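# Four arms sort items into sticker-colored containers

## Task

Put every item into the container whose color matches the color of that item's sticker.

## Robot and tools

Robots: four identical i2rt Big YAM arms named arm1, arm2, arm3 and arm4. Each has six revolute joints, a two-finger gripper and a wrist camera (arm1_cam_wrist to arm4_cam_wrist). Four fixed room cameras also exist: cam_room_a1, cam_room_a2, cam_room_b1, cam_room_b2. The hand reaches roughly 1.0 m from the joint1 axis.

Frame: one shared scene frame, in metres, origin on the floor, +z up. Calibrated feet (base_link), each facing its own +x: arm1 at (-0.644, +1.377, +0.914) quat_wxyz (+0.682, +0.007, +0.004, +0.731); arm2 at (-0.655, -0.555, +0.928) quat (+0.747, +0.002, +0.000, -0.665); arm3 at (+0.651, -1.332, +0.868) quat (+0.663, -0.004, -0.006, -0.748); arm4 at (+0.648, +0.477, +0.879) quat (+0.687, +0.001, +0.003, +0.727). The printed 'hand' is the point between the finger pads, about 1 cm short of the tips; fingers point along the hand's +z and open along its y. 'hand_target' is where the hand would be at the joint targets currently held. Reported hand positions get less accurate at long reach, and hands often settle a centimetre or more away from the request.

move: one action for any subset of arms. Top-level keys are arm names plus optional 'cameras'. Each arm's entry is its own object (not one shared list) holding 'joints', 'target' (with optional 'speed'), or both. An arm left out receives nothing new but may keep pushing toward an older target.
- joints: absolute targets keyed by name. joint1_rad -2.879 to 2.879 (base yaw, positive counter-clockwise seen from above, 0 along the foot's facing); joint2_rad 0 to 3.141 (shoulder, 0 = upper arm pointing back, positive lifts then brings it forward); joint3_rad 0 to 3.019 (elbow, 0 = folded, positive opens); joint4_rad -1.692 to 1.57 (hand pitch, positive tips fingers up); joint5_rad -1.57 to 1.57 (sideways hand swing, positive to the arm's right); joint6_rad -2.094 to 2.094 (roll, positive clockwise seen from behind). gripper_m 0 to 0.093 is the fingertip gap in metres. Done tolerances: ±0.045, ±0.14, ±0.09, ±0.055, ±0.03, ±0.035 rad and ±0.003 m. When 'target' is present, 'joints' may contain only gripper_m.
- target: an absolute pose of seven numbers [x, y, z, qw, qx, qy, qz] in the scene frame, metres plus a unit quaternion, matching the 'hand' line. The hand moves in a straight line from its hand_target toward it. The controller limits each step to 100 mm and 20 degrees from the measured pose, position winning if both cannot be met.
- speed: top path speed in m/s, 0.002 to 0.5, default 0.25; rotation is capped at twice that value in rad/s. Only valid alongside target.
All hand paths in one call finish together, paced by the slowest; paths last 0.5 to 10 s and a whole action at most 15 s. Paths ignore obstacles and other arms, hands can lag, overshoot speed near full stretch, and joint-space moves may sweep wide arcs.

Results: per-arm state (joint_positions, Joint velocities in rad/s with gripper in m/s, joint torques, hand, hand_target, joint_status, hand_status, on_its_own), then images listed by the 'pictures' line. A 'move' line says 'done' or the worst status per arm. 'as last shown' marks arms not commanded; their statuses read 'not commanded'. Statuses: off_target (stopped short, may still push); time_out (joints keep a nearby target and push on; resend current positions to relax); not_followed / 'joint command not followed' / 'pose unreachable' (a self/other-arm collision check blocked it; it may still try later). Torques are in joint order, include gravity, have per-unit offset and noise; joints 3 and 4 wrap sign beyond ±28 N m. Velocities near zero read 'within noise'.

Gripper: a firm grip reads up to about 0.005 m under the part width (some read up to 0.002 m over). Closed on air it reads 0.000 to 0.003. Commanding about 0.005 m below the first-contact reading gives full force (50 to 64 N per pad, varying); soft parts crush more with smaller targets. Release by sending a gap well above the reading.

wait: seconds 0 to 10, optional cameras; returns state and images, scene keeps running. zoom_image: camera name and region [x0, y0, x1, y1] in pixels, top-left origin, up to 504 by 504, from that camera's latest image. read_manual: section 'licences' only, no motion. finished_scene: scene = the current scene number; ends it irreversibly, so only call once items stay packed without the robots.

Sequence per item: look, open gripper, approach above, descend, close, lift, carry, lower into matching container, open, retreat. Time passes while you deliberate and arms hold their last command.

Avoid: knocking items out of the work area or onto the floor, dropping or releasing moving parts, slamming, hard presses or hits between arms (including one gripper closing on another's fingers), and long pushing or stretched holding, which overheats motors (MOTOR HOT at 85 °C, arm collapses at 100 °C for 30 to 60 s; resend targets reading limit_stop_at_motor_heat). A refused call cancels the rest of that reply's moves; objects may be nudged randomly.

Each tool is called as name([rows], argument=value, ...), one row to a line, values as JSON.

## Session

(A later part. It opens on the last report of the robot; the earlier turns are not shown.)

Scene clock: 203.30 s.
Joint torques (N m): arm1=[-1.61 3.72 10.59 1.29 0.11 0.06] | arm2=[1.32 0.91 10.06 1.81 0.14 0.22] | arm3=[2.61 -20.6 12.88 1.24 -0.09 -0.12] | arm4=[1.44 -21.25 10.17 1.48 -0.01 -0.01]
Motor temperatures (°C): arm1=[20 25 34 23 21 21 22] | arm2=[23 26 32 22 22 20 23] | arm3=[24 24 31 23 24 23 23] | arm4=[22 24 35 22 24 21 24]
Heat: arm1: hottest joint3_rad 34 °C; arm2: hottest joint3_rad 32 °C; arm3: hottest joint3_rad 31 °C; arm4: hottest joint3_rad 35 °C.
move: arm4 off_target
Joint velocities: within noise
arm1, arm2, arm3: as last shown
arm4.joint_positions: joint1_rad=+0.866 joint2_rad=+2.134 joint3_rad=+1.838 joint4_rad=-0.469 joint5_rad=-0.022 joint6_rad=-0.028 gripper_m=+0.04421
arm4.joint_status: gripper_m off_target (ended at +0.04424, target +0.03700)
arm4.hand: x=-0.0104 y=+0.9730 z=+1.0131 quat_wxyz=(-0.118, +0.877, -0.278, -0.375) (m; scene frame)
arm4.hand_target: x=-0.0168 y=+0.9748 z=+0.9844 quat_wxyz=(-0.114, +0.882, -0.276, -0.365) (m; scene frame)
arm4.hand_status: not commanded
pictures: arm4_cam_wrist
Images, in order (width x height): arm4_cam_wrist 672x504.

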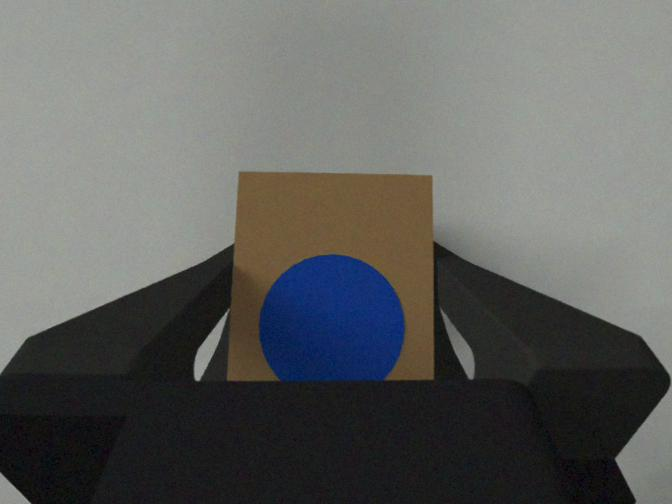

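move(arm3={"joints": {"gripper_m": 0.05}}, arm4={"target": [0.012, 0.952, 1.085, 0.1141, -0.8819, 0.2755, 0.3653], "speed": 0.15}, cameras=["arm3_cam_wrist"])

move(arm3={"target": [-0.02, -0.955, 1.09, 0.0958, -0.8944, 0.2313, 0.3705], "speed": 0.15}, arm4={"target": [0.29, 0.735, 1.2, 0.1141, -0.8819, 0.2755, 0.3653], "speed": 0.25}, cameras=["arm3_cam_wrist","arm4_cam_wrist"])

move(arm3={"target": [0.29, -1.115, 1.2, 0.0958, -0.8944, 0.2313, 0.3705], "speed": 0.25}, arm4={"joints": {"joint2_rad": 0.6, "joint3_rad": 1.3, "joint4_rad": -1.3, "joint5_rad": 0, "joint6_rad": 0}}, cameras=[])

move(arm3={"joints": {"joint2_rad": 0.6, "joint3_rad": 1.3, "joint4_rad": -1.3, "joint5_rad": 0, "joint6_rad": 0}}, arm4={"joints": {"joint1_rad": -1.912}}, cameras=[])

move(arm3={"joints": {"joint1_rad": 1.785}}, arm4={"target": [1.152, 0.33, 0.95, 0.4026, 0.1287, 0.9044, -0.0573], "speed": 0.25}, cameras=["arm3_cam_wrist","arm4_cam_wrist"])

Scene clock: 228.70 s.
Joint torques (N m): arm1=[-1.85 3.31 10.25 1.35 0.1 0.02] | arm2=[1.32 0.85 10.04 1.81 0.15 0.21] | arm3=[2.55 -21.01 12.59 1.21 -0.02 -0.12] | arm4=[1.26 -25 9.88 1.01 0.06 0.04]
Motor temperatures (°C): arm1=[20 25 33 23 21 21 22] | arm2=[23 26 32 22 22 20 23] | arm3=[24 26 32 23 24 23 23] | arm4=[22 25 35 22 24 21 26]
Heat: arm1: hottest joint3_rad 33 °C; arm2: hottest joint3_rad 32 °C; arm3: hottest joint3_rad 32 °C; arm4: hottest joint3_rad 35 °C.
move: arm3 off_target; arm4 done
Joint velocities: within noise
arm1, arm2: as last shown
arm3.joint_positions: joint1_rad=-1.967 joint2_rad=+2.040 joint3_rad=+1.761 joint4_rad=-0.494 joint5_rad=+0.011 joint6_rad=+0.001 gripper_m=+0.05303
arm3.joint_status: gripper_m off_target (ended at +0.05306, target +0.05000)
arm3.hand: x=-0.0406 y=-0.9333 z=+1.0220 quat_wxyz=(+0.098, -0.891, +0.241, +0.372) (m; scene frame)
arm3.hand_target: x=-0.0559 y=-0.9376 z=+1.0118 quat_wxyz=(+0.096, -0.894, +0.231, +0.371) (m; scene frame)
arm3.hand_status: not commanded
arm4.joint_positions: joint1_rad=+0.866 joint2_rad=+2.016 joint3_rad=+1.826 joint4_rad=-0.606 joint5_rad=-0.022 joint6_rad=-0.028 gripper_m=+0.04421
arm4.joint_status: not commanded
arm4.hand: x=+0.0144 y=+0.9546 z=+1.0759 quat_wxyz=(-0.114, +0.882, -0.279, -0.362) (m; scene frame)
arm4.hand_target: x=+0.0121 y=+0.9520 z=+1.0848 quat_wxyz=(-0.114, +0.882, -0.276, -0.365) (m; scene frame)
arm4.hand_status: done (0.010 m and 0.6 deg from the pose sent, 0.078 m and 1.4 deg at the start)
pictures: arm3_cam_wrist
Images, in order (width x height): arm3_cam_wrist 672x504.

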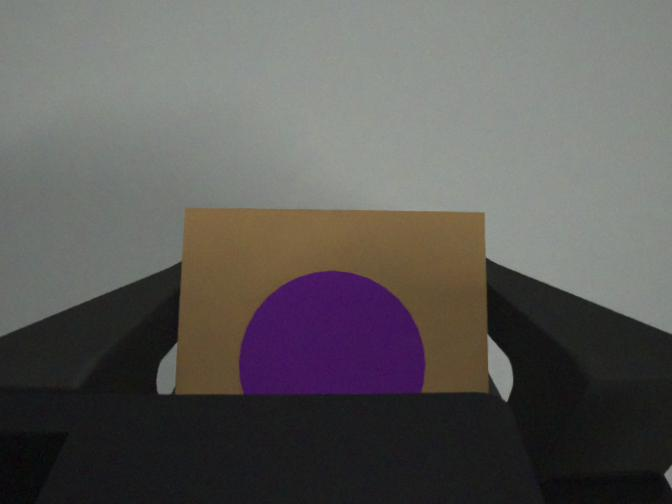

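Scene clock: 230.87 s.
Joint torques (N m): arm1=[-1.55 3.6 10.33 1.14 0.09 0.05] | arm2=[1.2 0.97 10.02 1.83 0.15 0.22] | arm3=[2.26 -25.41 9.28 1.18 -0.07 -0.13] | arm4=[0.97 -6.42 9.57 0.79 0.23 0.16]
Motor temperatures (°C): arm1=[20 25 33 23 21 21 22] | arm2=[23 26 32 22 22 20 23] | arm3=[24 26 32 23 24 23 23] | arm4=[22 25 35 22 24 21 26]
Heat: arm1: hottest joint3_rad 33 °C; arm2: hottest joint3_rad 32 °C; arm3: hottest joint3_rad 32 °C; arm4: hottest joint3_rad 35 °C.
move: arm3 off_target; arm4 done
Joint velocities: within noise
arm1, arm2: as last shown
arm2.hand_target: x=-0.4475 y=-0.6813 z=+1.4357 quat_wxyz=(-0.450, -0.236, -0.852, +0.123) (m; scene frame)
arm3.joint_positions: joint1_rad=-1.967 joint2_rad=+1.942 joint3_rad=+1.761 joint4_rad=-0.610 joint5_rad=+0.011 joint6_rad=+0.000 gripper_m=+0.05303
arm3.joint_status: not commanded
arm3.hand: x=-0.0182 y=-0.9454 z=+1.0763 quat_wxyz=(+0.096, -0.895, +0.241, +0.364) (m; scene frame)
arm3.hand_target: x=-0.0200 y=-0.9548 z=+1.0898 quat_wxyz=(+0.096, -0.894, +0.231, +0.370) (m; scene frame)
arm3.hand_status: off_target (0.017 m and 1.4 deg from the pose sent, 0.074 m and 1.2 deg at the start)
arm4.joint_positions: joint1_rad=+0.885 joint2_rad=+1.022 joint3_rad=+1.039 joint4_rad=-0.788 joint5_rad=-0.011 joint6_rad=-0.028 gripper_m=+0.04421
arm4.joint_status: not commanded
arm4.hand: x=+0.2924 y=+0.7366 z=+1.2040 quat_wxyz=(-0.119, +0.880, -0.272, -0.372) (m; scene frame)
arm4.hand_target: x=+0.2901 y=+0.7350 z=+1.2001 quat_wxyz=(-0.114, +0.882, -0.275, -0.365) (m; scene frame)
arm4.hand_status: done (0.005 m and 1.0 deg from the pose sent, 0.374 m and 0.6 deg at the start)
pictures: arm3_cam_wrist, arm4_cam_wrist
Images, in order (width x height): arm3_cam_wrist 672x504, arm4_cam_wrist 672x504.

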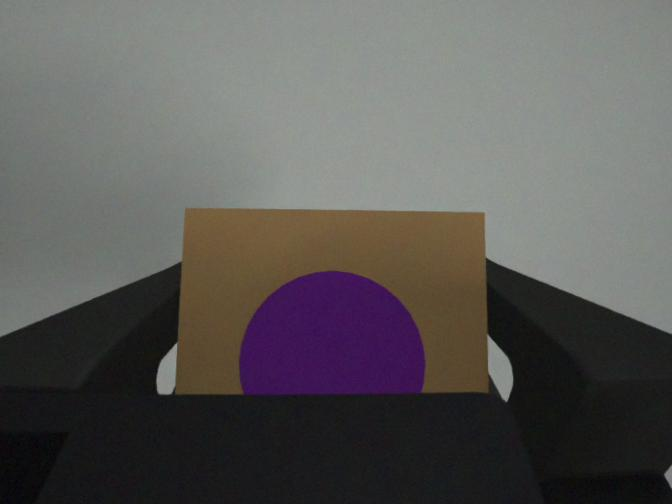

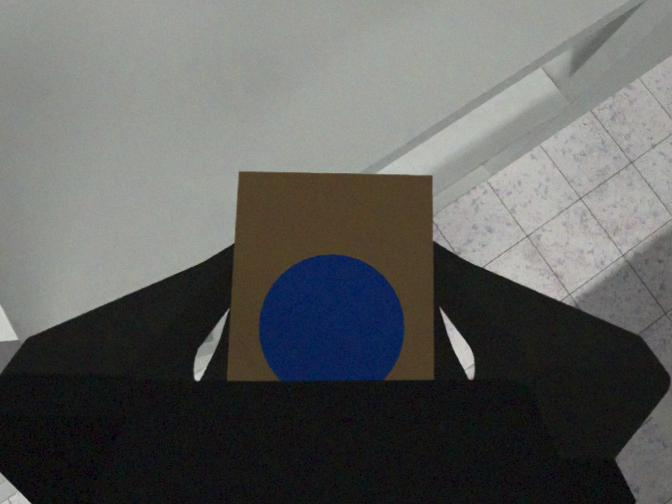

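Scene clock: 233.07 s.
Joint torques (N m): arm1=[-1.96 3.72 10.4 1.44 0.11 0.05] | arm2=[1.32 0.91 10.07 1.83 0.15 0.21] | arm3=[0.32 -6.01 9.43 1.25 -0.09 -0.12] | arm4=[1.38 0.15 8.21 0.95 0.22 0.18]
Motor temperatures (°C): arm1=[20 25 33 23 21 21 22] | arm2=[23 26 32 22 22 20 23] | arm3=[24 26 32 23 24 23 23] | arm4=[22 25 35 22 24 21 26]
Heat: arm1: hottest joint3_rad 33 °C; arm2: hottest joint3_rad 32 °C; arm3: hottest joint3_rad 32 °C; arm4: hottest joint3_rad 35 °C.
move: arm3 done; arm4 done
Joint velocities: within noise
arm1, arm2: as last shown
arm3.joint_positions: joint1_rad=-1.970 joint2_rad=+0.959 joint3_rad=+1.041 joint4_rad=-0.847 joint5_rad=-0.011 joint6_rad=-0.021 gripper_m=+0.05303
arm3.joint_status: not commanded
arm3.hand: x=+0.2872 y=-1.1203 z=+1.2049 quat_wxyz=(+0.094, -0.893, +0.228, +0.377) (m; scene frame)
arm3.hand_target: x=+0.2901 y=-1.1152 z=+1.2000 quat_wxyz=(+0.096, -0.894, +0.231, +0.371) (m; scene frame)
arm3.hand_status: done (0.008 m and 0.9 deg from the pose sent, 0.373 m and 1.4 deg at the start)
arm4.joint_positions: joint1_rad=+0.885 joint2_rad=+0.607 joint3_rad=+1.292 joint4_rad=-1.291 joint5_rad=-0.004 joint6_rad=-0.014 gripper_m=+0.04421
arm4.joint_status: all done
arm4.hand: x=+0.4503 y=+0.6245 z=+1.3838 quat_wxyz=(-0.143, +0.844, -0.269, -0.443) (m; scene frame)
arm4.hand_target: x=+0.4532 y=+0.6210 z=+1.3871 quat_wxyz=(-0.141, +0.841, -0.272, -0.446) (m; scene frame)
arm4.hand_status: not commanded
pictures: none
No camera images: "cameras" was empty.

Scene clock: 235.33 s.
Joint torques (N m): arm1=[-1.67 3.96 10.26 1.21 0.11 0.02] | arm2=[1.2 0.91 10.06 1.81 0.14 0.22] | arm3=[0.32 0.32 8.83 1.46 0.11 0.02] | arm4=[0.32 0.73 8.21 1.02 0.07 0.16]
Motor temperatures (°C): arm1=[20 25 33 23 21 21 22] | arm2=[23 26 32 22 22 20 23] | arm3=[24 25 32 23 24 23 24] | arm4=[22 25 35 22 24 21 26]
Heat: arm1: hottest joint3_rad 33 °C; arm2: hottest joint3_rad 32 °C; arm3: hottest joint3_rad 32 °C; arm4: hottest joint3_rad 35 °C.
move: arm3 done; arm4 done
Joint velocities: within noise
arm1, arm2: as last shown
arm3.joint_positions: joint1_rad=-1.971 joint2_rad=+0.606 joint3_rad=+1.292 joint4_rad=-1.297 joint5_rad=-0.003 joint6_rad=-0.008 gripper_m=+0.05303
arm3.joint_status: all done
arm3.hand: x=+0.4367 y=-1.2021 z=+1.3684 quat_wxyz=(+0.114, -0.859, +0.228, +0.444) (m; scene frame)
arm3.hand_target: x=+0.4418 y=-1.2004 z=+1.3731 quat_wxyz=(+0.118, -0.854, +0.237, +0.448) (m; scene frame)
arm3.hand_status: not commanded
arm4.joint_positions: joint1_rad=-1.909 joint2_rad=+0.607 joint3_rad=+1.292 joint4_rad=-1.291 joint5_rad=+0.001 joint6_rad=-0.013 gripper_m=+0.04410
arm4.joint_status: all done
arm4.hand: x=+0.8876 y=+0.4099 z=+1.3824 quat_wxyz=(-0.457, -0.118, -0.879, +0.070) (m; scene frame)
arm4.hand_target: x=+0.8832 y=+0.4105 z=+1.3858 quat_wxyz=(-0.460, -0.124, -0.877, +0.068) (m; scene frame)
arm4.hand_status: not commanded
pictures: none
No camera images: "cameras" was empty.

Scene clock: 238.20 s.
Joint torques (N m): arm1=[-1.9 3.43 10.21 1.4 0.11 0.03] | arm2=[1.32 0.91 10.06 1.81 0.15 0.21] | arm3=[1.9 0.56 8.79 1.46 0.1 0] | arm4=[0.5 -12.45 9.52 1.89 -0.03 0.19]
Motor temperatures (°C): arm1=[20 25 33 23 21 21 22] | arm2=[23 26 32 22 22 20 23] | arm3=[24 25 32 23 24 23 24] | arm4=[22 25 35 22 24 21 26]
Heat: arm1: hottest joint3_rad 33 °C; arm2: hottest joint3_rad 32 °C; arm3: hottest joint3_rad 32 °C; arm4: hottest joint3_rad 35 °C.
move: arm3 done; arm4 off_target
Joint velocities: within noise
arm1.joint_positions: joint1_rad=-2.251 joint2_rad=+0.598 joint3_rad=+1.292 joint4_rad=-1.290 joint5_rad=-0.010 joint6_rad=-0.004 gripper_m=+0.09297
arm1.joint_status: not commanded
arm1.hand: x=-0.4352 y=+1.2369 z=+1.4166 quat_wxyz=(-0.441, -0.261, -0.847, +0.139) (m; scene frame)
arm1.hand_target: x=-0.4366 y=+1.2373 z=+1.4180 quat_wxyz=(-0.439, -0.263, -0.848, +0.139) (m; scene frame)
arm1.hand_status: not commanded
arm2: as last shown
arm3.joint_positions: joint1_rad=+1.774 joint2_rad=+0.606 joint3_rad=+1.292 joint4_rad=-1.297 joint5_rad=-0.002 joint6_rad=-0.005 gripper_m=+0.05314
arm3.joint_status: all done
arm3.hand: x=+0.8959 y=-1.3046 z=+1.3704 quat_wxyz=(-0.461, +0.042, -0.886, -0.013) (m; scene frame)
arm3.hand_target: x=+0.8921 y=-1.3024 z=+1.3751 quat_wxyz=(-0.466, +0.044, -0.883, -0.016) (m; scene frame)
arm3.hand_status: not commanded
arm4.joint_positions: joint1_rad=-1.909 joint2_rad=+1.535 joint3_rad=+0.686 joint4_rad=+0.051 joint5_rad=-0.002 joint6_rad=-0.013 gripper_m=+0.04410
arm4.joint_status: not commanded
arm4.hand: x=+1.1288 y=+0.3385 z=+0.9260 quat_wxyz=(-0.371, -0.123, -0.919, +0.056) (m; scene frame)
arm4.hand_target: x=+1.1504 y=+0.3305 z=+0.9508 quat_wxyz=(-0.403, -0.128, -0.904, +0.057) (m; scene frame)
arm4.hand_status: off_target (0.034 m and 4.0 deg from the pose sent, 0.513 m and 7.2 deg at the start)
pictures: arm3_cam_wrist, arm4_cam_wrist
Images, in order (width x height): arm3_cam_wrist 672x504, arm4_cam_wrist 672x504.

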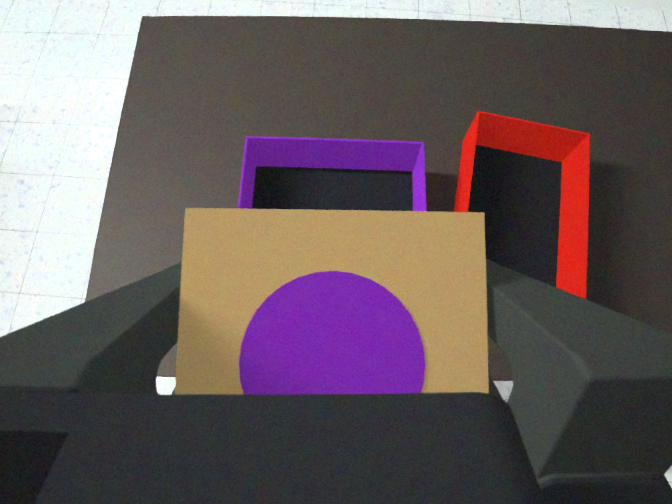

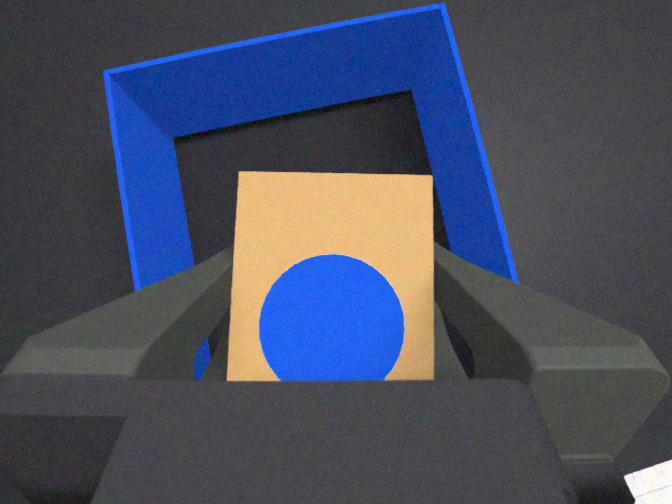

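move(arm3={"target": [1.228, -1.277, 0.95, 0.3983, -0.0432, 0.9161, 0.0188], "speed": 0.25}, arm4={"target": [1.16, 0.328, 0.79, 0.4026, 0.1287, 0.9044, -0.0573], "speed": 0.15}, cameras=["arm3_cam_wrist"])

move(arm4={"target": [1.16, 0.328, 0.752, 0.4026, 0.1287, 0.9044, -0.0573], "speed": 0.1}, cameras=[])

move(arm4={"target": [1.16, 0.328, 0.74, 0.4026, 0.1287, 0.9044, -0.0573], "speed": 0.05}, cameras=["arm4_cam_wrist","cam_room_a2"])

zoom_image(camera="cam_room_a2", region=[210, 290, 310, 390])

Scene clock: 255.23 s.
Joint torques (N m): arm1=[-1.9 3.55 10.37 1.17 0.09 -0.01] | arm2=[1.2 0.85 10.07 1.8 0.15 0.21] | arm3=[1.67 -15.33 11.07 2.17 -0.06 0.03] | arm4=[0.97 -14.27 5.09 1.84 0.03 0.18]
Motor temperatures (°C): arm1=[20 24 33 23 21 21 22] | arm2=[23 25 32 22 22 20 23] | arm3=[24 25 31 23 24 23 24] | arm4=[22 24 36 22 24 21 26]
Heat: arm1: hottest joint3_rad 33 °C; arm2: hottest joint3_rad 32 °C; arm3: hottest joint3_rad 31 °C; arm4: hottest joint3_rad 36 °C.
move: arm3 off_target; arm4 off_target
Joint velocities: within noise
arm1: as last shown
arm2.joint_positions: joint1_rad=+0.915 joint2_rad=+0.595 joint3_rad=+1.295 joint4_rad=-1.286 joint5_rad=+0.002 joint6_rad=-0.011 gripper_m=+0.09293
arm2.joint_status: not commanded
arm2.hand: x=-0.4475 y=-0.6824 z=+1.4374 quat_wxyz=(-0.455, -0.231, -0.850, +0.128) (m; scene frame)
arm2.hand_target: x=-0.4475 y=-0.6813 z=+1.4357 quat_wxyz=(-0.450, -0.236, -0.852, +0.123) (m; scene frame)
arm2.hand_status: not commanded
arm3.joint_positions: joint1_rad=+1.774 joint2_rad=+1.637 joint3_rad=+0.857 joint4_rad=-0.043 joint5_rad=-0.011 joint6_rad=-0.001 gripper_m=+0.05314
arm3.joint_status: not commanded
arm3.hand: x=+1.2023 y=-1.2838 z=+0.9222 quat_wxyz=(-0.365, +0.043, -0.930, -0.014) (m; scene frame)
arm3.hand_target: x=+1.2260 y=-1.2770 z=+0.9508 quat_wxyz=(-0.398, +0.043, -0.916, -0.019) (m; scene frame)
arm3.hand_status: off_target (0.038 m and 4.2 deg from the pose sent, 0.536 m and 8.1 deg at the start)
arm4.joint_positions: joint1_rad=-1.909 joint2_rad=+1.996 joint3_rad=+0.695 joint4_rad=+0.541 joint5_rad=-0.003 joint6_rad=-0.011 gripper_m=+0.04410
arm4.joint_status: not commanded
arm4.hand: x=+1.1467 y=+0.3327 z=+0.7868 quat_wxyz=(-0.388, -0.122, -0.912, +0.058) (m; scene frame)
arm4.hand_target: x=+1.1596 y=+0.3282 z=+0.7904 quat_wxyz=(-0.403, -0.129, -0.905, +0.057) (m; scene frame)
arm4.hand_status: off_target (0.014 m and 2.0 deg from the pose sent, 0.140 m and 4.0 deg at the start)
pictures: arm3_cam_wrist
Images, in order (width x height): arm3_cam_wrist 672x504.

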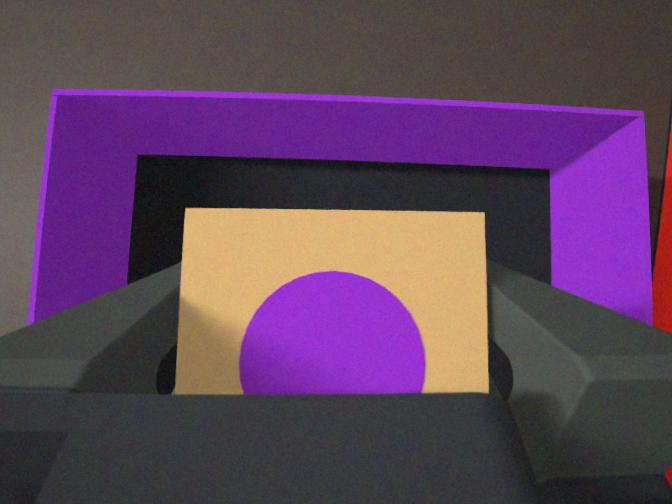

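Scene clock: 256.33 s.
Joint torques (N m): arm1=[-1.85 3.55 10.22 1.36 0.06 0.05] | arm2=[1.26 0.79 10.03 1.81 0.15 0.22] | arm3=[1.49 -15.33 11.07 2.18 -0.07 0.03] | arm4=[0.73 -14.8 3.9 2.02 0.08 0.19]
Motor temperatures (°C): arm1=[20 24 33 23 21 21 22] | arm2=[23 25 32 22 22 20 23] | arm3=[24 25 31 23 24 23 24] | arm4=[22 24 36 22 24 21 26]
Heat: arm1: hottest joint3_rad 33 °C; arm2: hottest joint3_rad 32 °C; arm3: hottest joint3_rad 31 °C; arm4: hottest joint3_rad 36 °C.
move: arm4 off_target
Joint velocities: within noise
arm1, arm2, arm3: as last shown
arm4.joint_positions: joint1_rad=-1.909 joint2_rad=+2.121 joint3_rad=+0.724 joint4_rad=+0.638 joint5_rad=-0.003 joint6_rad=-0.011 gripper_m=+0.04410
arm4.joint_status: not commanded
arm4.hand: x=+1.1488 y=+0.3320 z=+0.7495 quat_wxyz=(-0.389, -0.122, -0.911, +0.058) (m; scene frame)
arm4.hand_target: x=+1.1596 y=+0.3282 z=+0.7521 quat_wxyz=(-0.402, -0.129, -0.905, +0.057) (m; scene frame)
arm4.hand_status: off_target (0.012 m and 1.9 deg from the pose sent, 0.038 m and 2.0 deg at the start)
pictures: none
No camera images: "cameras" was empty.

Scene clock: 257.30 s.
Joint torques (N m): arm1=[-2.14 3.14 10.18 1.35 0.08 0.08] | arm2=[1.14 0.97 10.03 1.83 0.14 0.22] | arm3=[1.61 -15.33 11.06 2.15 -0.06 0.03] | arm4=[0.44 -14.86 3.73 1.87 0.07 0.19]
Motor temperatures (°C): arm1=[20 24 33 23 21 21 22] | arm2=[23 25 32 22 22 20 23] | arm3=[24 25 31 23 24 23 24] | arm4=[22 24 36 22 24 21 26]
Heat: arm1: hottest joint3_rad 33 °C; arm2: hottest joint3_rad 32 °C; arm3: hottest joint3_rad 31 °C; arm4: hottest joint3_rad 36 °C.
move: arm4 done
Joint velocities: within noise
arm1, arm2, arm3: as last shown
arm4.joint_positions: joint1_rad=-1.909 joint2_rad=+2.153 joint3_rad=+0.734 joint4_rad=+0.665 joint5_rad=-0.003 joint6_rad=-0.011 gripper_m=+0.04410
arm4.joint_status: not commanded
arm4.hand: x=+1.1505 y=+0.3314 z=+0.7409 quat_wxyz=(-0.391, -0.122, -0.910, +0.058) (m; scene frame)
arm4.hand_target: x=+1.1597 y=+0.3282 z=+0.7402 quat_wxyz=(-0.402, -0.129, -0.905, +0.057) (m; scene frame)
arm4.hand_status: done (0.010 m and 1.6 deg from the pose sent, 0.015 m and 1.9 deg at the start)
pictures: arm4_cam_wrist, cam_room_a2
Images, in order (width x height): arm4_cam_wrist 672x504, cam_room_a2 672x504.

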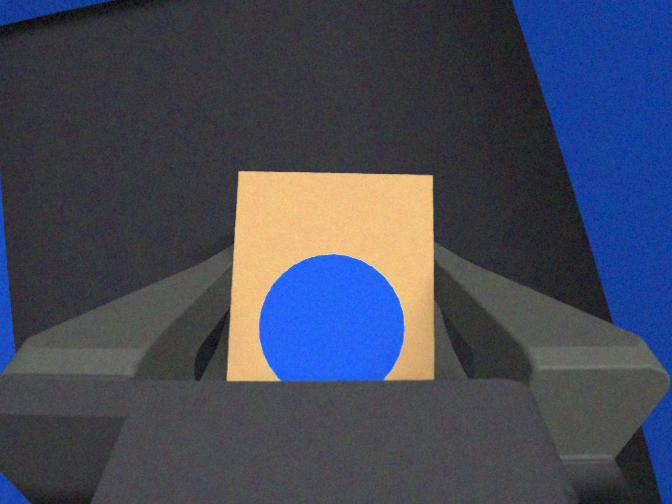

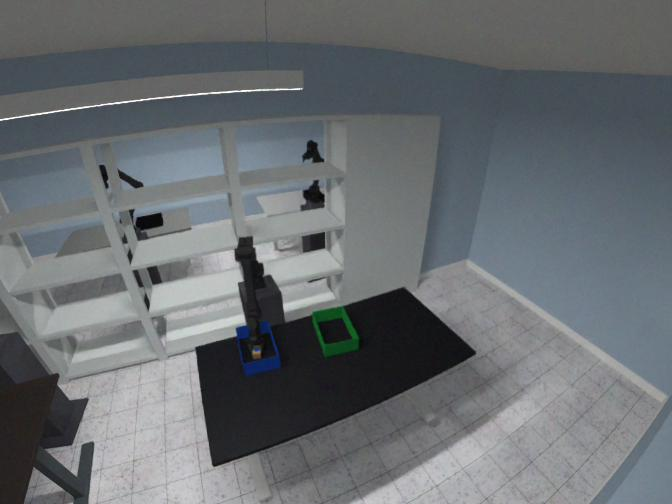

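Scaled by 5.040.

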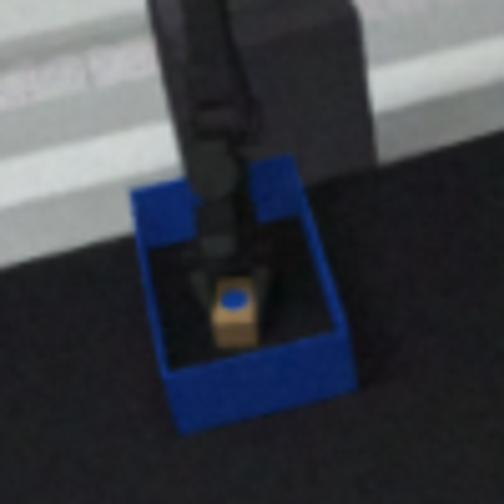

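move(arm4={"target": [1.16, 0.328, 0.731, 0.4026, 0.1287, 0.9044, -0.0573], "speed": 0.05}, arm3={"target": [1.228, -1.275, 0.84, 0.3983, -0.0432, 0.9161, 0.0188], "speed": 0.15}, cameras=["arm3_cam_wrist"])

move(arm4={"joints": {"gripper_m": 0.093}}, arm3={"target": [1.228, -1.275, 0.765, 0.3983, -0.0432, 0.9161, 0.0188], "speed": 0.1}, cameras=["arm4_cam_wrist","arm3_cam_wrist"])

move(arm4={"target": [1.115, 0.342, 0.79, 0.4026, 0.1287, 0.9044, -0.0573], "speed": 0.12}, arm3={"target": [1.228, -1.275, 0.752, 0.3983, -0.0432, 0.9161, 0.0188], "speed": 0.05}, cameras=["arm4_cam_wrist","arm3_cam_wrist","cam_room_a1"])

zoom_image(camera="cam_room_a1", region=[220, 290, 340, 390])

Scene clock: 268.23 s.
Joint torques (N m): arm1=[-2.08 3.72 10.36 1.28 0.08 0.04] | arm2=[1.2 0.79 10.04 1.83 0.15 0.21] | arm3=[2.14 -16.56 5.3 2.28 0.14 0.02] | arm4=[0.73 -13.8 3.51 1.72 0.07 0.17]
Motor temperatures (°C): arm1=[20 24 33 23 21 21 22] | arm2=[23 25 32 22 22 20 23] | arm3=[24 24 31 23 24 23 24] | arm4=[22 24 34 22 24 21 26]
Heat: arm1: hottest joint3_rad 33 °C; arm2: hottest joint3_rad 32 °C; arm3: hottest joint3_rad 31 °C; arm4: hottest joint3_rad 34 °C.
move: arm3 done; arm4 done
Joint velocities: within noise
arm1, arm2: as last shown
arm3.joint_positions: joint1_rad=+1.774 joint2_rad=+1.891 joint3_rad=+0.857 joint4_rad=+0.265 joint5_rad=-0.011 joint6_rad=+0.004 gripper_m=+0.05314
arm3.joint_status: not commanded
arm3.hand: x=+1.2267 y=-1.2831 z=+0.8370 quat_wxyz=(-0.390, +0.041, -0.920, -0.015) (m; scene frame)
arm3.hand_target: x=+1.2280 y=-1.2749 z=+0.8400 quat_wxyz=(-0.398, +0.043, -0.916, -0.019) (m; scene frame)
arm3.hand_status: done (0.009 m and 1.1 deg from the pose sent, 0.087 m and 4.2 deg at the start)
arm4.joint_positions: joint1_rad=-1.909 joint2_rad=+2.171 joint3_rad=+0.745 joint4_rad=+0.691 joint5_rad=-0.003 joint6_rad=-0.009 gripper_m=+0.04410
arm4.joint_status: not commanded
arm4.hand: x=+1.1557 y=+0.3299 z=+0.7389 quat_wxyz=(-0.400, -0.123, -0.906, +0.059) (m; scene frame)
arm4.hand_target: x=+1.1598 y=+0.3282 z=+0.7312 quat_wxyz=(-0.403, -0.129, -0.905, +0.057) (m; scene frame)
arm4.hand_status: done (0.009 m and 0.8 deg from the pose sent, 0.014 m and 1.6 deg at the start)
pictures: arm3_cam_wrist
Images, in order (width x height): arm3_cam_wrist 672x504.

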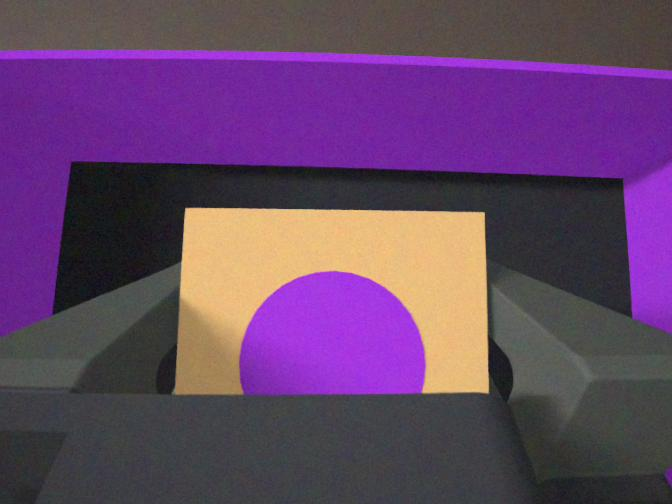

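Scene clock: 269.63 s.
Joint torques (N m): arm1=[-1.73 3.49 10.44 1.32 0.09 0.02] | arm2=[1.26 0.91 10.07 1.84 0.15 0.21] | arm3=[2.02 -17.26 5.08 2.19 0.14 0.03] | arm4=[0.5 -13.98 3.41 1.73 0.08 0.16]
Motor temperatures (°C): arm1=[20 24 33 23 21 21 22] | arm2=[23 25 32 22 22 20 23] | arm3=[24 24 31 23 24 23 24] | arm4=[22 24 33 22 24 21 26]
Heat: arm1: hottest joint3_rad 33 °C; arm2: hottest joint3_rad 32 °C; arm3: hottest joint3_rad 31 °C; arm4: hottest joint3_rad 33 °C.
move: arm3 off_target; arm4 done
Joint velocities: within noise
arm1, arm2: as last shown
arm3.joint_positions: joint1_rad=+1.776 joint2_rad=+2.091 joint3_rad=+0.857 joint4_rad=+0.454 joint5_rad=-0.009 joint6_rad=+0.006 gripper_m=+0.05314
arm3.joint_status: not commanded
arm3.hand: x=+1.2190 y=-1.2840 z=+0.7591 quat_wxyz=(-0.385, +0.041, -0.922, -0.015) (m; scene frame)
arm3.hand_target: x=+1.2277 y=-1.2750 z=+0.7651 quat_wxyz=(-0.398, +0.043, -0.916, -0.019) (m; scene frame)
arm3.hand_status: off_target (0.014 m and 1.8 deg from the pose sent, 0.072 m and 1.1 deg at the start)
arm4.joint_positions: joint1_rad=-1.909 joint2_rad=+2.174 joint3_rad=+0.745 joint4_rad=+0.692 joint5_rad=-0.003 joint6_rad=-0.009 gripper_m=+0.09292
arm4.joint_status: all done
arm4.hand: x=+1.1552 y=+0.3300 z=+0.7375 quat_wxyz=(-0.399, -0.123, -0.907, +0.059) (m; scene frame)
arm4.hand_target: x=+1.1597 y=+0.3282 z=+0.7311 quat_wxyz=(-0.402, -0.129, -0.905, +0.057) (m; scene frame)
arm4.hand_status: not commanded
pictures: arm3_cam_wrist, arm4_cam_wrist
Images, in order (width x height): arm3_cam_wrist 672x504, arm4_cam_wrist 672x504.

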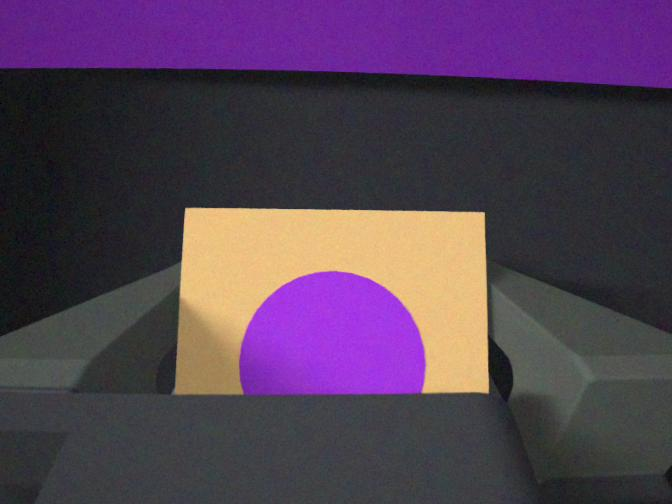

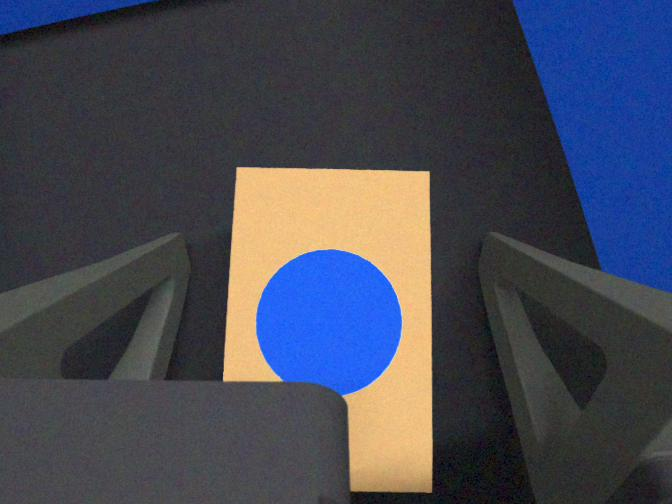

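Scene clock: 270.87 s.
Joint torques (N m): arm1=[-2.32 4.78 10.19 1.39 0.08 0.02] | arm2=[1.38 0.91 10.04 1.81 0.15 0.22] | arm3=[2.2 -16.73 5.39 2.24 0.13 0.02] | arm4=[1.08 -14.68 2.37 0.91 0.12 0.16]
Motor temperatures (°C): arm1=[20 24 33 23 21 21 22] | arm2=[23 25 32 22 22 20 23] | arm3=[24 24 30 23 24 23 24] | arm4=[22 24 33 22 24 21 26]
Heat: arm1: hottest joint3_rad 33 °C; arm2: hottest joint3_rad 32 °C; arm3: hottest joint3_rad 30 °C; arm4: hottest joint3_rad 33 °C.
move: arm3 off_target; arm4 done
Joint velocities: within noise
arm1, arm2: as last shown
arm3.joint_positions: joint1_rad=+1.776 joint2_rad=+2.120 joint3_rad=+0.857 joint4_rad=+0.483 joint5_rad=-0.008 joint6_rad=+0.006 gripper_m=+0.05314
arm3.joint_status: not commanded
arm3.hand: x=+1.2171 y=-1.2842 z=+0.7486 quat_wxyz=(-0.385, +0.040, -0.922, -0.015) (m; scene frame)
arm3.hand_target: x=+1.2277 y=-1.2750 z=+0.7523 quat_wxyz=(-0.398, +0.043, -0.916, -0.019) (m; scene frame)
arm3.hand_status: off_target (0.015 m and 1.7 deg from the pose sent, 0.015 m and 1.8 deg at the start)
arm4.joint_positions: joint1_rad=-1.909 joint2_rad=+1.982 joint3_rad=+0.591 joint4_rad=+0.667 joint5_rad=-0.003 joint6_rad=-0.009 gripper_m=+0.09292
arm4.joint_status: not commanded
arm4.hand: x=+1.1163 y=+0.3415 z=+0.7892 quat_wxyz=(-0.405, -0.122, -0.904, +0.060) (m; scene frame)
arm4.hand_target: x=+1.1150 y=+0.3421 z=+0.7900 quat_wxyz=(-0.403, -0.129, -0.904, +0.057) (m; scene frame)
arm4.hand_status: done (0.002 m and 0.8 deg from the pose sent, 0.067 m and 0.8 deg at the start)
pictures: arm3_cam_wrist, arm4_cam_wrist, cam_room_a1
Images, in order (width x height): arm3_cam_wrist 672x504, arm4_cam_wrist 672x504, cam_room_a1 672x504.

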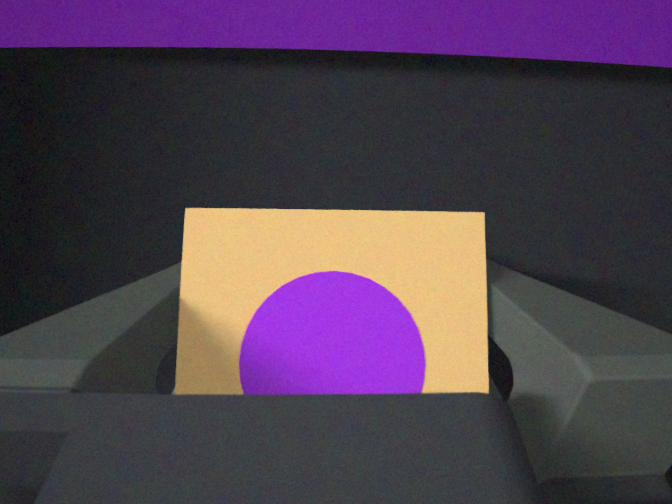

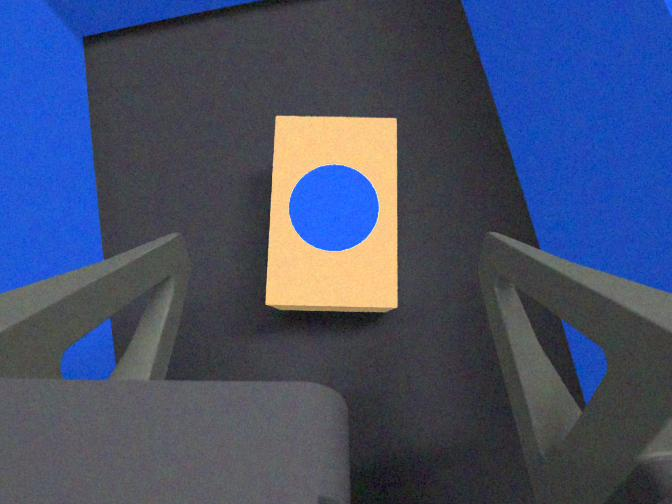

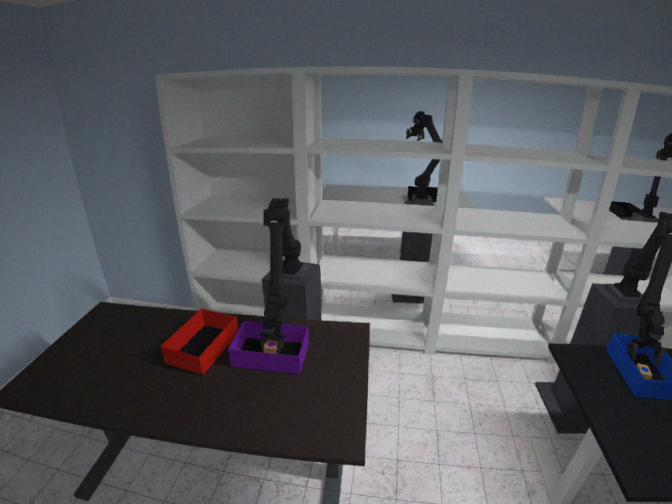

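Scaled by 4.200.

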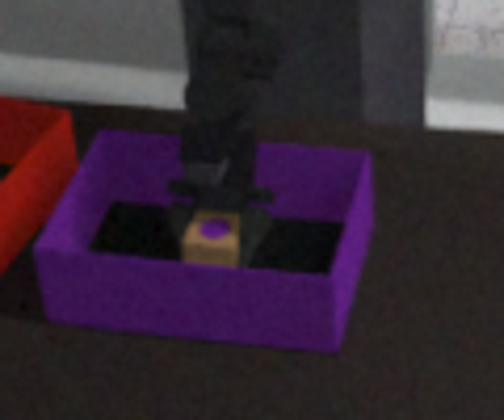

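move(arm3={"target": [1.228, -1.275, 0.743, 0.3983, -0.0432, 0.9161, 0.0188], "speed": 0.05}, arm4={"joints": {"joint2_rad": 0.8, "joint3_rad": 1.2, "joint4_rad": -1.0}}, cameras=[])

move(arm3={"target": [1.228, -1.275, 0.736, 0.3983, -0.0432, 0.9161, 0.0188], "speed": 0.05}, cameras=["arm3_cam_wrist","arm4_cam_wrist"])

Scene clock: 276.87 s.
Joint torques (N m): arm1=[-2.32 3.37 10.36 1.36 0.12 0.06] | arm2=[1.32 0.97 10.04 1.83 0.15 0.21] | arm3=[2.14 -16.15 5.38 2.09 0.12 0.03] | arm4=[0.91 -2.43 9.31 0.95 0.11 0.15]
Motor temperatures (°C): arm1=[20 24 33 23 21 21 22] | arm2=[23 25 32 22 22 20 23] | arm3=[24 25 30 23 24 23 24] | arm4=[22 24 33 22 24 21 26]
Heat: arm1: hottest joint3_rad 33 °C; arm2: hottest joint3_rad 32 °C; arm3: hottest joint3_rad 30 °C; arm4: hottest joint3_rad 33 °C.
move: arm3 off_target; arm4 done
Joint velocities: within noise
arm1, arm2: as last shown
arm3.joint_positions: joint1_rad=+1.777 joint2_rad=+2.138 joint3_rad=+0.862 joint4_rad=+0.507 joint5_rad=-0.008 joint6_rad=+0.007 gripper_m=+0.05314
arm3.joint_status: not commanded
arm3.hand: x=+1.2190 y=-1.2839 z=+0.7441 quat_wxyz=(-0.390, +0.040, -0.920, -0.015) (m; scene frame)
arm3.hand_target: x=+1.2275 y=-1.2749 z=+0.7432 quat_wxyz=(-0.398, +0.043, -0.916, -0.019) (m; scene frame)
arm3.hand_status: off_target (0.013 m and 1.2 deg from the pose sent, 0.015 m and 1.7 deg at the start)
arm4.joint_positions: joint1_rad=-1.909 joint2_rad=+0.792 joint3_rad=+1.195 joint4_rad=-0.989 joint5_rad=-0.003 joint6_rad=-0.009 gripper_m=+0.09292
arm4.joint_status: all done
arm4.hand: x=+0.9963 y=+0.3789 z=+1.3395 quat_wxyz=(-0.466, -0.118, -0.874, +0.069) (m; scene frame)
arm4.hand_target: x=+0.9974 y=+0.3786 z=+1.3373 quat_wxyz=(-0.460, -0.124, -0.877, +0.065) (m; scene frame)
arm4.hand_status: not commanded
pictures: none
No camera images: "cameras" was empty.

Scene clock: 277.83 s.
Joint torques (N m): arm1=[-2.02 3.25 10.37 1.32 0.09 0.04] | arm2=[1.26 0.91 10.06 1.81 0.15 0.2] | arm3=[2.14 -14.39 5.74 2.24 0.11 0.01] | arm4=[0.67 -2.49 9.31 1.03 0.14 0.18]
Motor temperatures (°C): arm1=[20 24 33 23 21 21 22] | arm2=[23 25 32 22 22 20 23] | arm3=[24 25 30 23 24 23 24] | arm4=[22 24 33 22 24 21 26]
Heat: arm1: hottest joint3_rad 33 °C; arm2: hottest joint3_rad 32 °C; arm3: hottest joint3_rad 30 °C; arm4: hottest joint3_rad 33 °C.
move: arm3 off_target
Joint velocities: within noise
arm1.joint_positions: joint1_rad=-2.251 joint2_rad=+0.598 joint3_rad=+1.292 joint4_rad=-1.290 joint5_rad=-0.010 joint6_rad=-0.004 gripper_m=+0.09297
arm1.joint_status: not commanded
arm1.hand: x=-0.4352 y=+1.2369 z=+1.4166 quat_wxyz=(-0.441, -0.261, -0.847, +0.139) (m; scene frame)
arm1.hand_target: x=-0.4366 y=+1.2373 z=+1.4180 quat_wxyz=(-0.439, -0.263, -0.848, +0.139) (m; scene frame)
arm1.hand_status: not commanded
arm2, arm4: as last shown
arm3.joint_positions: joint1_rad=+1.777 joint2_rad=+2.141 joint3_rad=+0.862 joint4_rad=+0.520 joint5_rad=-0.007 joint6_rad=+0.007 gripper_m=+0.05314
arm3.joint_status: not commanded
arm3.hand: x=+1.2206 y=-1.2838 z=+0.7451 quat_wxyz=(-0.394, +0.040, -0.918, -0.015) (m; scene frame)
arm3.hand_target: x=+1.2273 y=-1.2750 z=+0.7362 quat_wxyz=(-0.398, +0.043, -0.916, -0.019) (m; scene frame)
arm3.hand_status: off_target (0.015 m and 0.7 deg from the pose sent, 0.015 m and 1.2 deg at the start)
arm4.hand_target: x=+0.9974 y=+0.3786 z=+1.3373 quat_wxyz=(-0.460, -0.124, -0.876, +0.065) (m; scene frame)
pictures: arm3_cam_wrist, arm4_cam_wrist
Images, in order (width x height): arm3_cam_wrist 672x504, arm4_cam_wrist 672x504.

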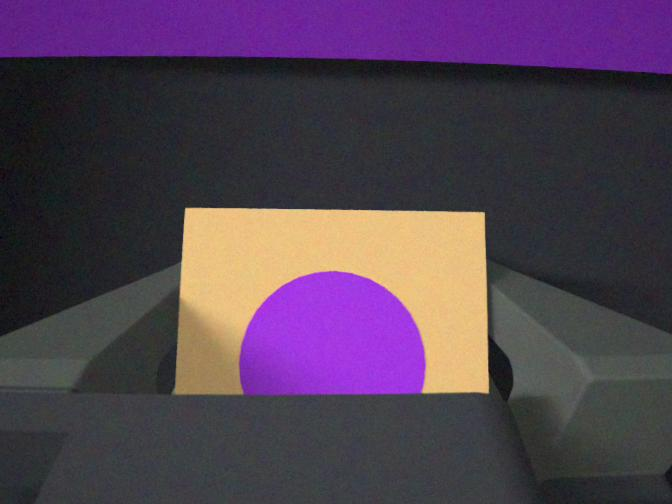

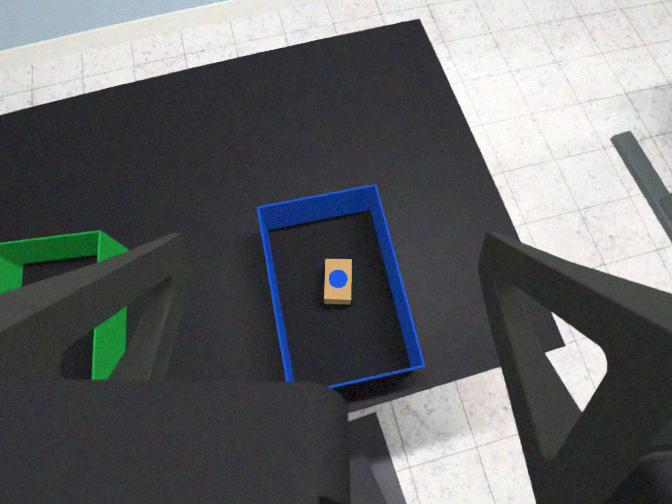

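Contact. Release and retreat arm3.

move(arm3={"joints": {"gripper_m": 0.093}}, cameras=[])

move(arm3={"target": [1.178, -1.28, 0.80, 0.3983, -0.0432, 0.9161, 0.0188], "speed": 0.12}, cameras=["arm3_cam_wrist", "cam_room_a1"])

move(arm3={"joints": {"joint2_rad": 0.8, "joint3_rad": 1.2, "joint4_rad": -1.0}}, cameras=["arm3_cam_wrist"])

Scene clock: 284.03 s.
Joint torques (N m): arm1=[-1.55 3.72 10.32 1.28 0.12 0.08] | arm2=[1.32 0.91 10.07 1.83 0.15 0.21] | arm3=[2.2 -14.51 5.78 2.19 0.11 0.01] | arm4=[1.08 -2.67 9.22 0.96 0.13 0.17]
Motor temperatures (°C): arm1=[20 24 33 23 21 21 22] | arm2=[23 25 32 22 22 20 23] | arm3=[24 25 29 23 24 23 24] | arm4=[22 24 33 22 24 21 25]
Heat: arm1: hottest joint3_rad 33 °C; arm2: hottest joint3_rad 32 °C; arm3: hottest joint3_rad 29 °C; arm4: hottest joint3_rad 33 °C.
move: arm3 done
Joint velocities: within noise
arm1, arm4: as last shown
arm2.joint_positions: joint1_rad=+0.915 joint2_rad=+0.595 joint3_rad=+1.295 joint4_rad=-1.286 joint5_rad=+0.002 joint6_rad=-0.011 gripper_m=+0.09293
arm2.joint_status: not commanded
arm2.hand: x=-0.4475 y=-0.6824 z=+1.4374 quat_wxyz=(-0.455, -0.231, -0.850, +0.128) (m; scene frame)
arm2.hand_target: x=-0.4475 y=-0.6813 z=+1.4357 quat_wxyz=(-0.450, -0.236, -0.852, +0.123) (m; scene frame)
arm2.hand_status: not commanded
arm3.joint_positions: joint1_rad=+1.777 joint2_rad=+2.141 joint3_rad=+0.862 joint4_rad=+0.521 joint5_rad=-0.007 joint6_rad=+0.008 gripper_m=+0.09295
arm3.joint_status: all done
arm3.hand: x=+1.2208 y=-1.2838 z=+0.7453 quat_wxyz=(-0.395, +0.040, -0.918, -0.015) (m; scene frame)
arm3.hand_target: x=+1.2273 y=-1.2750 z=+0.7363 quat_wxyz=(-0.398, +0.043, -0.916, -0.019) (m; scene frame)
arm3.hand_status: not commanded
arm4.hand: x=+0.9963 y=+0.3789 z=+1.3394 quat_wxyz=(-0.466, -0.118, -0.874, +0.069) (m; scene frame)
arm4.hand_target: x=+0.9974 y=+0.3787 z=+1.3372 quat_wxyz=(-0.460, -0.124, -0.877, +0.065) (m; scene frame)
pictures: none
No camera images: "cameras" was empty.

Scene clock: 285.33 s.
Joint torques (N m): arm1=[-1.26 3.43 10.39 1.07 0.12 0.07] | arm2=[1.26 0.85 10.07 1.84 0.15 0.21] | arm3=[1.96 -16.09 3.71 1.14 0.05 0] | arm4=[0.73 -2.02 9.31 0.88 0.12 0.17]
Motor temperatures (°C): arm1=[20 24 33 23 21 21 22] | arm2=[23 25 32 22 22 20 23] | arm3=[24 25 29 23 24 23 24] | arm4=[22 24 34 22 24 21 25]
Heat: arm1: hottest joint3_rad 33 °C; arm2: hottest joint3_rad 32 °C; arm3: hottest joint3_rad 29 °C; arm4: hottest joint3_rad 34 °C.
move: arm3 done
Joint velocities: within noise
arm1, arm2, arm4: as last shown
arm3.joint_positions: joint1_rad=+1.777 joint2_rad=+1.942 joint3_rad=+0.716 joint4_rad=+0.483 joint5_rad=-0.007 joint6_rad=+0.008 gripper_m=+0.09295
arm3.joint_status: not commanded
arm3.hand: x=+1.1815 y=-1.2864 z=+0.8000 quat_wxyz=(-0.401, +0.040, -0.915, -0.016) (m; scene frame)
arm3.hand_target: x=+1.1780 y=-1.2800 z=+0.8000 quat_wxyz=(-0.398, +0.043, -0.916, -0.019) (m; scene frame)
arm3.hand_status: done (0.007 m and 0.7 deg from the pose sent, 0.070 m and 0.7 deg at the start)
pictures: arm3_cam_wrist, cam_room_a1
Images, in order (width x height): arm3_cam_wrist 672x504, cam_room_a1 672x504.

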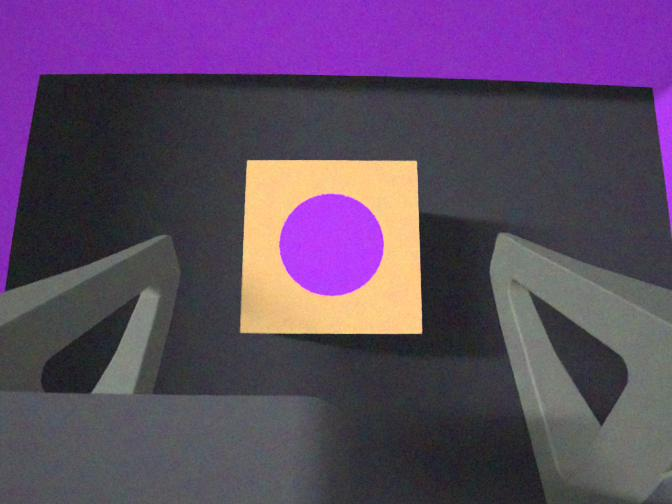

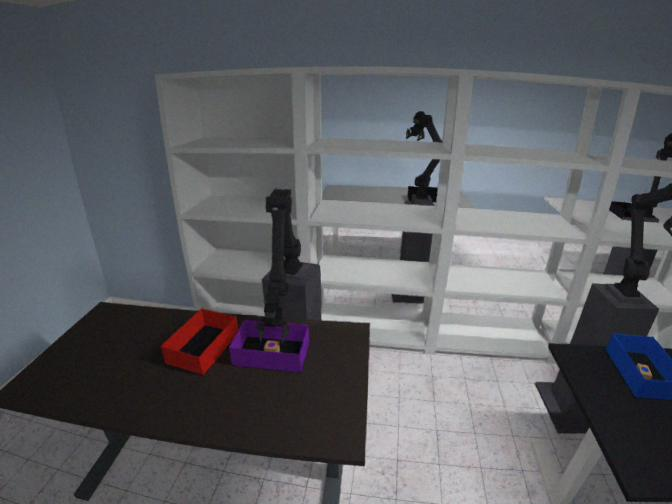

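Scene clock: 287.03 s.
Joint torques (N m): arm1=[-1.96 3.55 10.21 1.37 0.11 0.03] | arm2=[1.32 0.85 10.07 1.83 0.14 0.22] | arm3=[2.08 -2.67 9.81 1.37 0.06 0] | arm4=[0.85 -2.55 9.29 0.91 0.14 0.14]
Motor temperatures (°C): arm1=[20 24 33 23 21 21 22] | arm2=[23 25 32 22 22 20 23] | arm3=[24 25 29 23 24 23 24] | arm4=[22 24 34 22 24 21 25]
Heat: arm1: hottest joint3_rad 33 °C; arm2: hottest joint3_rad 32 °C; arm3: hottest joint3_rad 29 °C; arm4: hottest joint3_rad 34 °C.
move: arm3 done
Joint velocities: within noise
arm1, arm2, arm4: as last shown
arm3.joint_positions: joint1_rad=+1.777 joint2_rad=+0.794 joint3_rad=+1.194 joint4_rad=-0.993 joint5_rad=-0.007 joint6_rad=+0.008 gripper_m=+0.09295
arm3.joint_status: all done
arm3.hand: x=+1.0096 y=-1.2938 z=+1.3269 quat_wxyz=(-0.469, +0.039, -0.882, -0.019) (m; scene frame)
arm3.hand_target: x=+1.0101 y=-1.2892 z=+1.3268 quat_wxyz=(-0.466, +0.043, -0.883, -0.023) (m; scene frame)
arm3.hand_status: not commanded
pictures: arm3_cam_wrist
Images, in order (width x height): arm3_cam_wrist 672x504.

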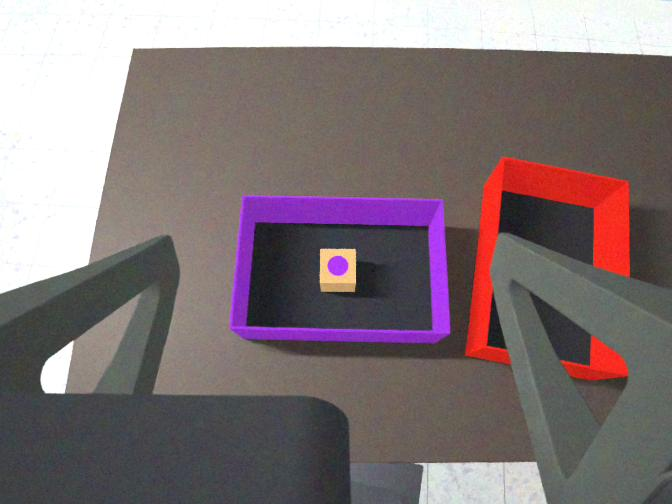

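finished_scene(scene=2)

The scene is finished: the task was done.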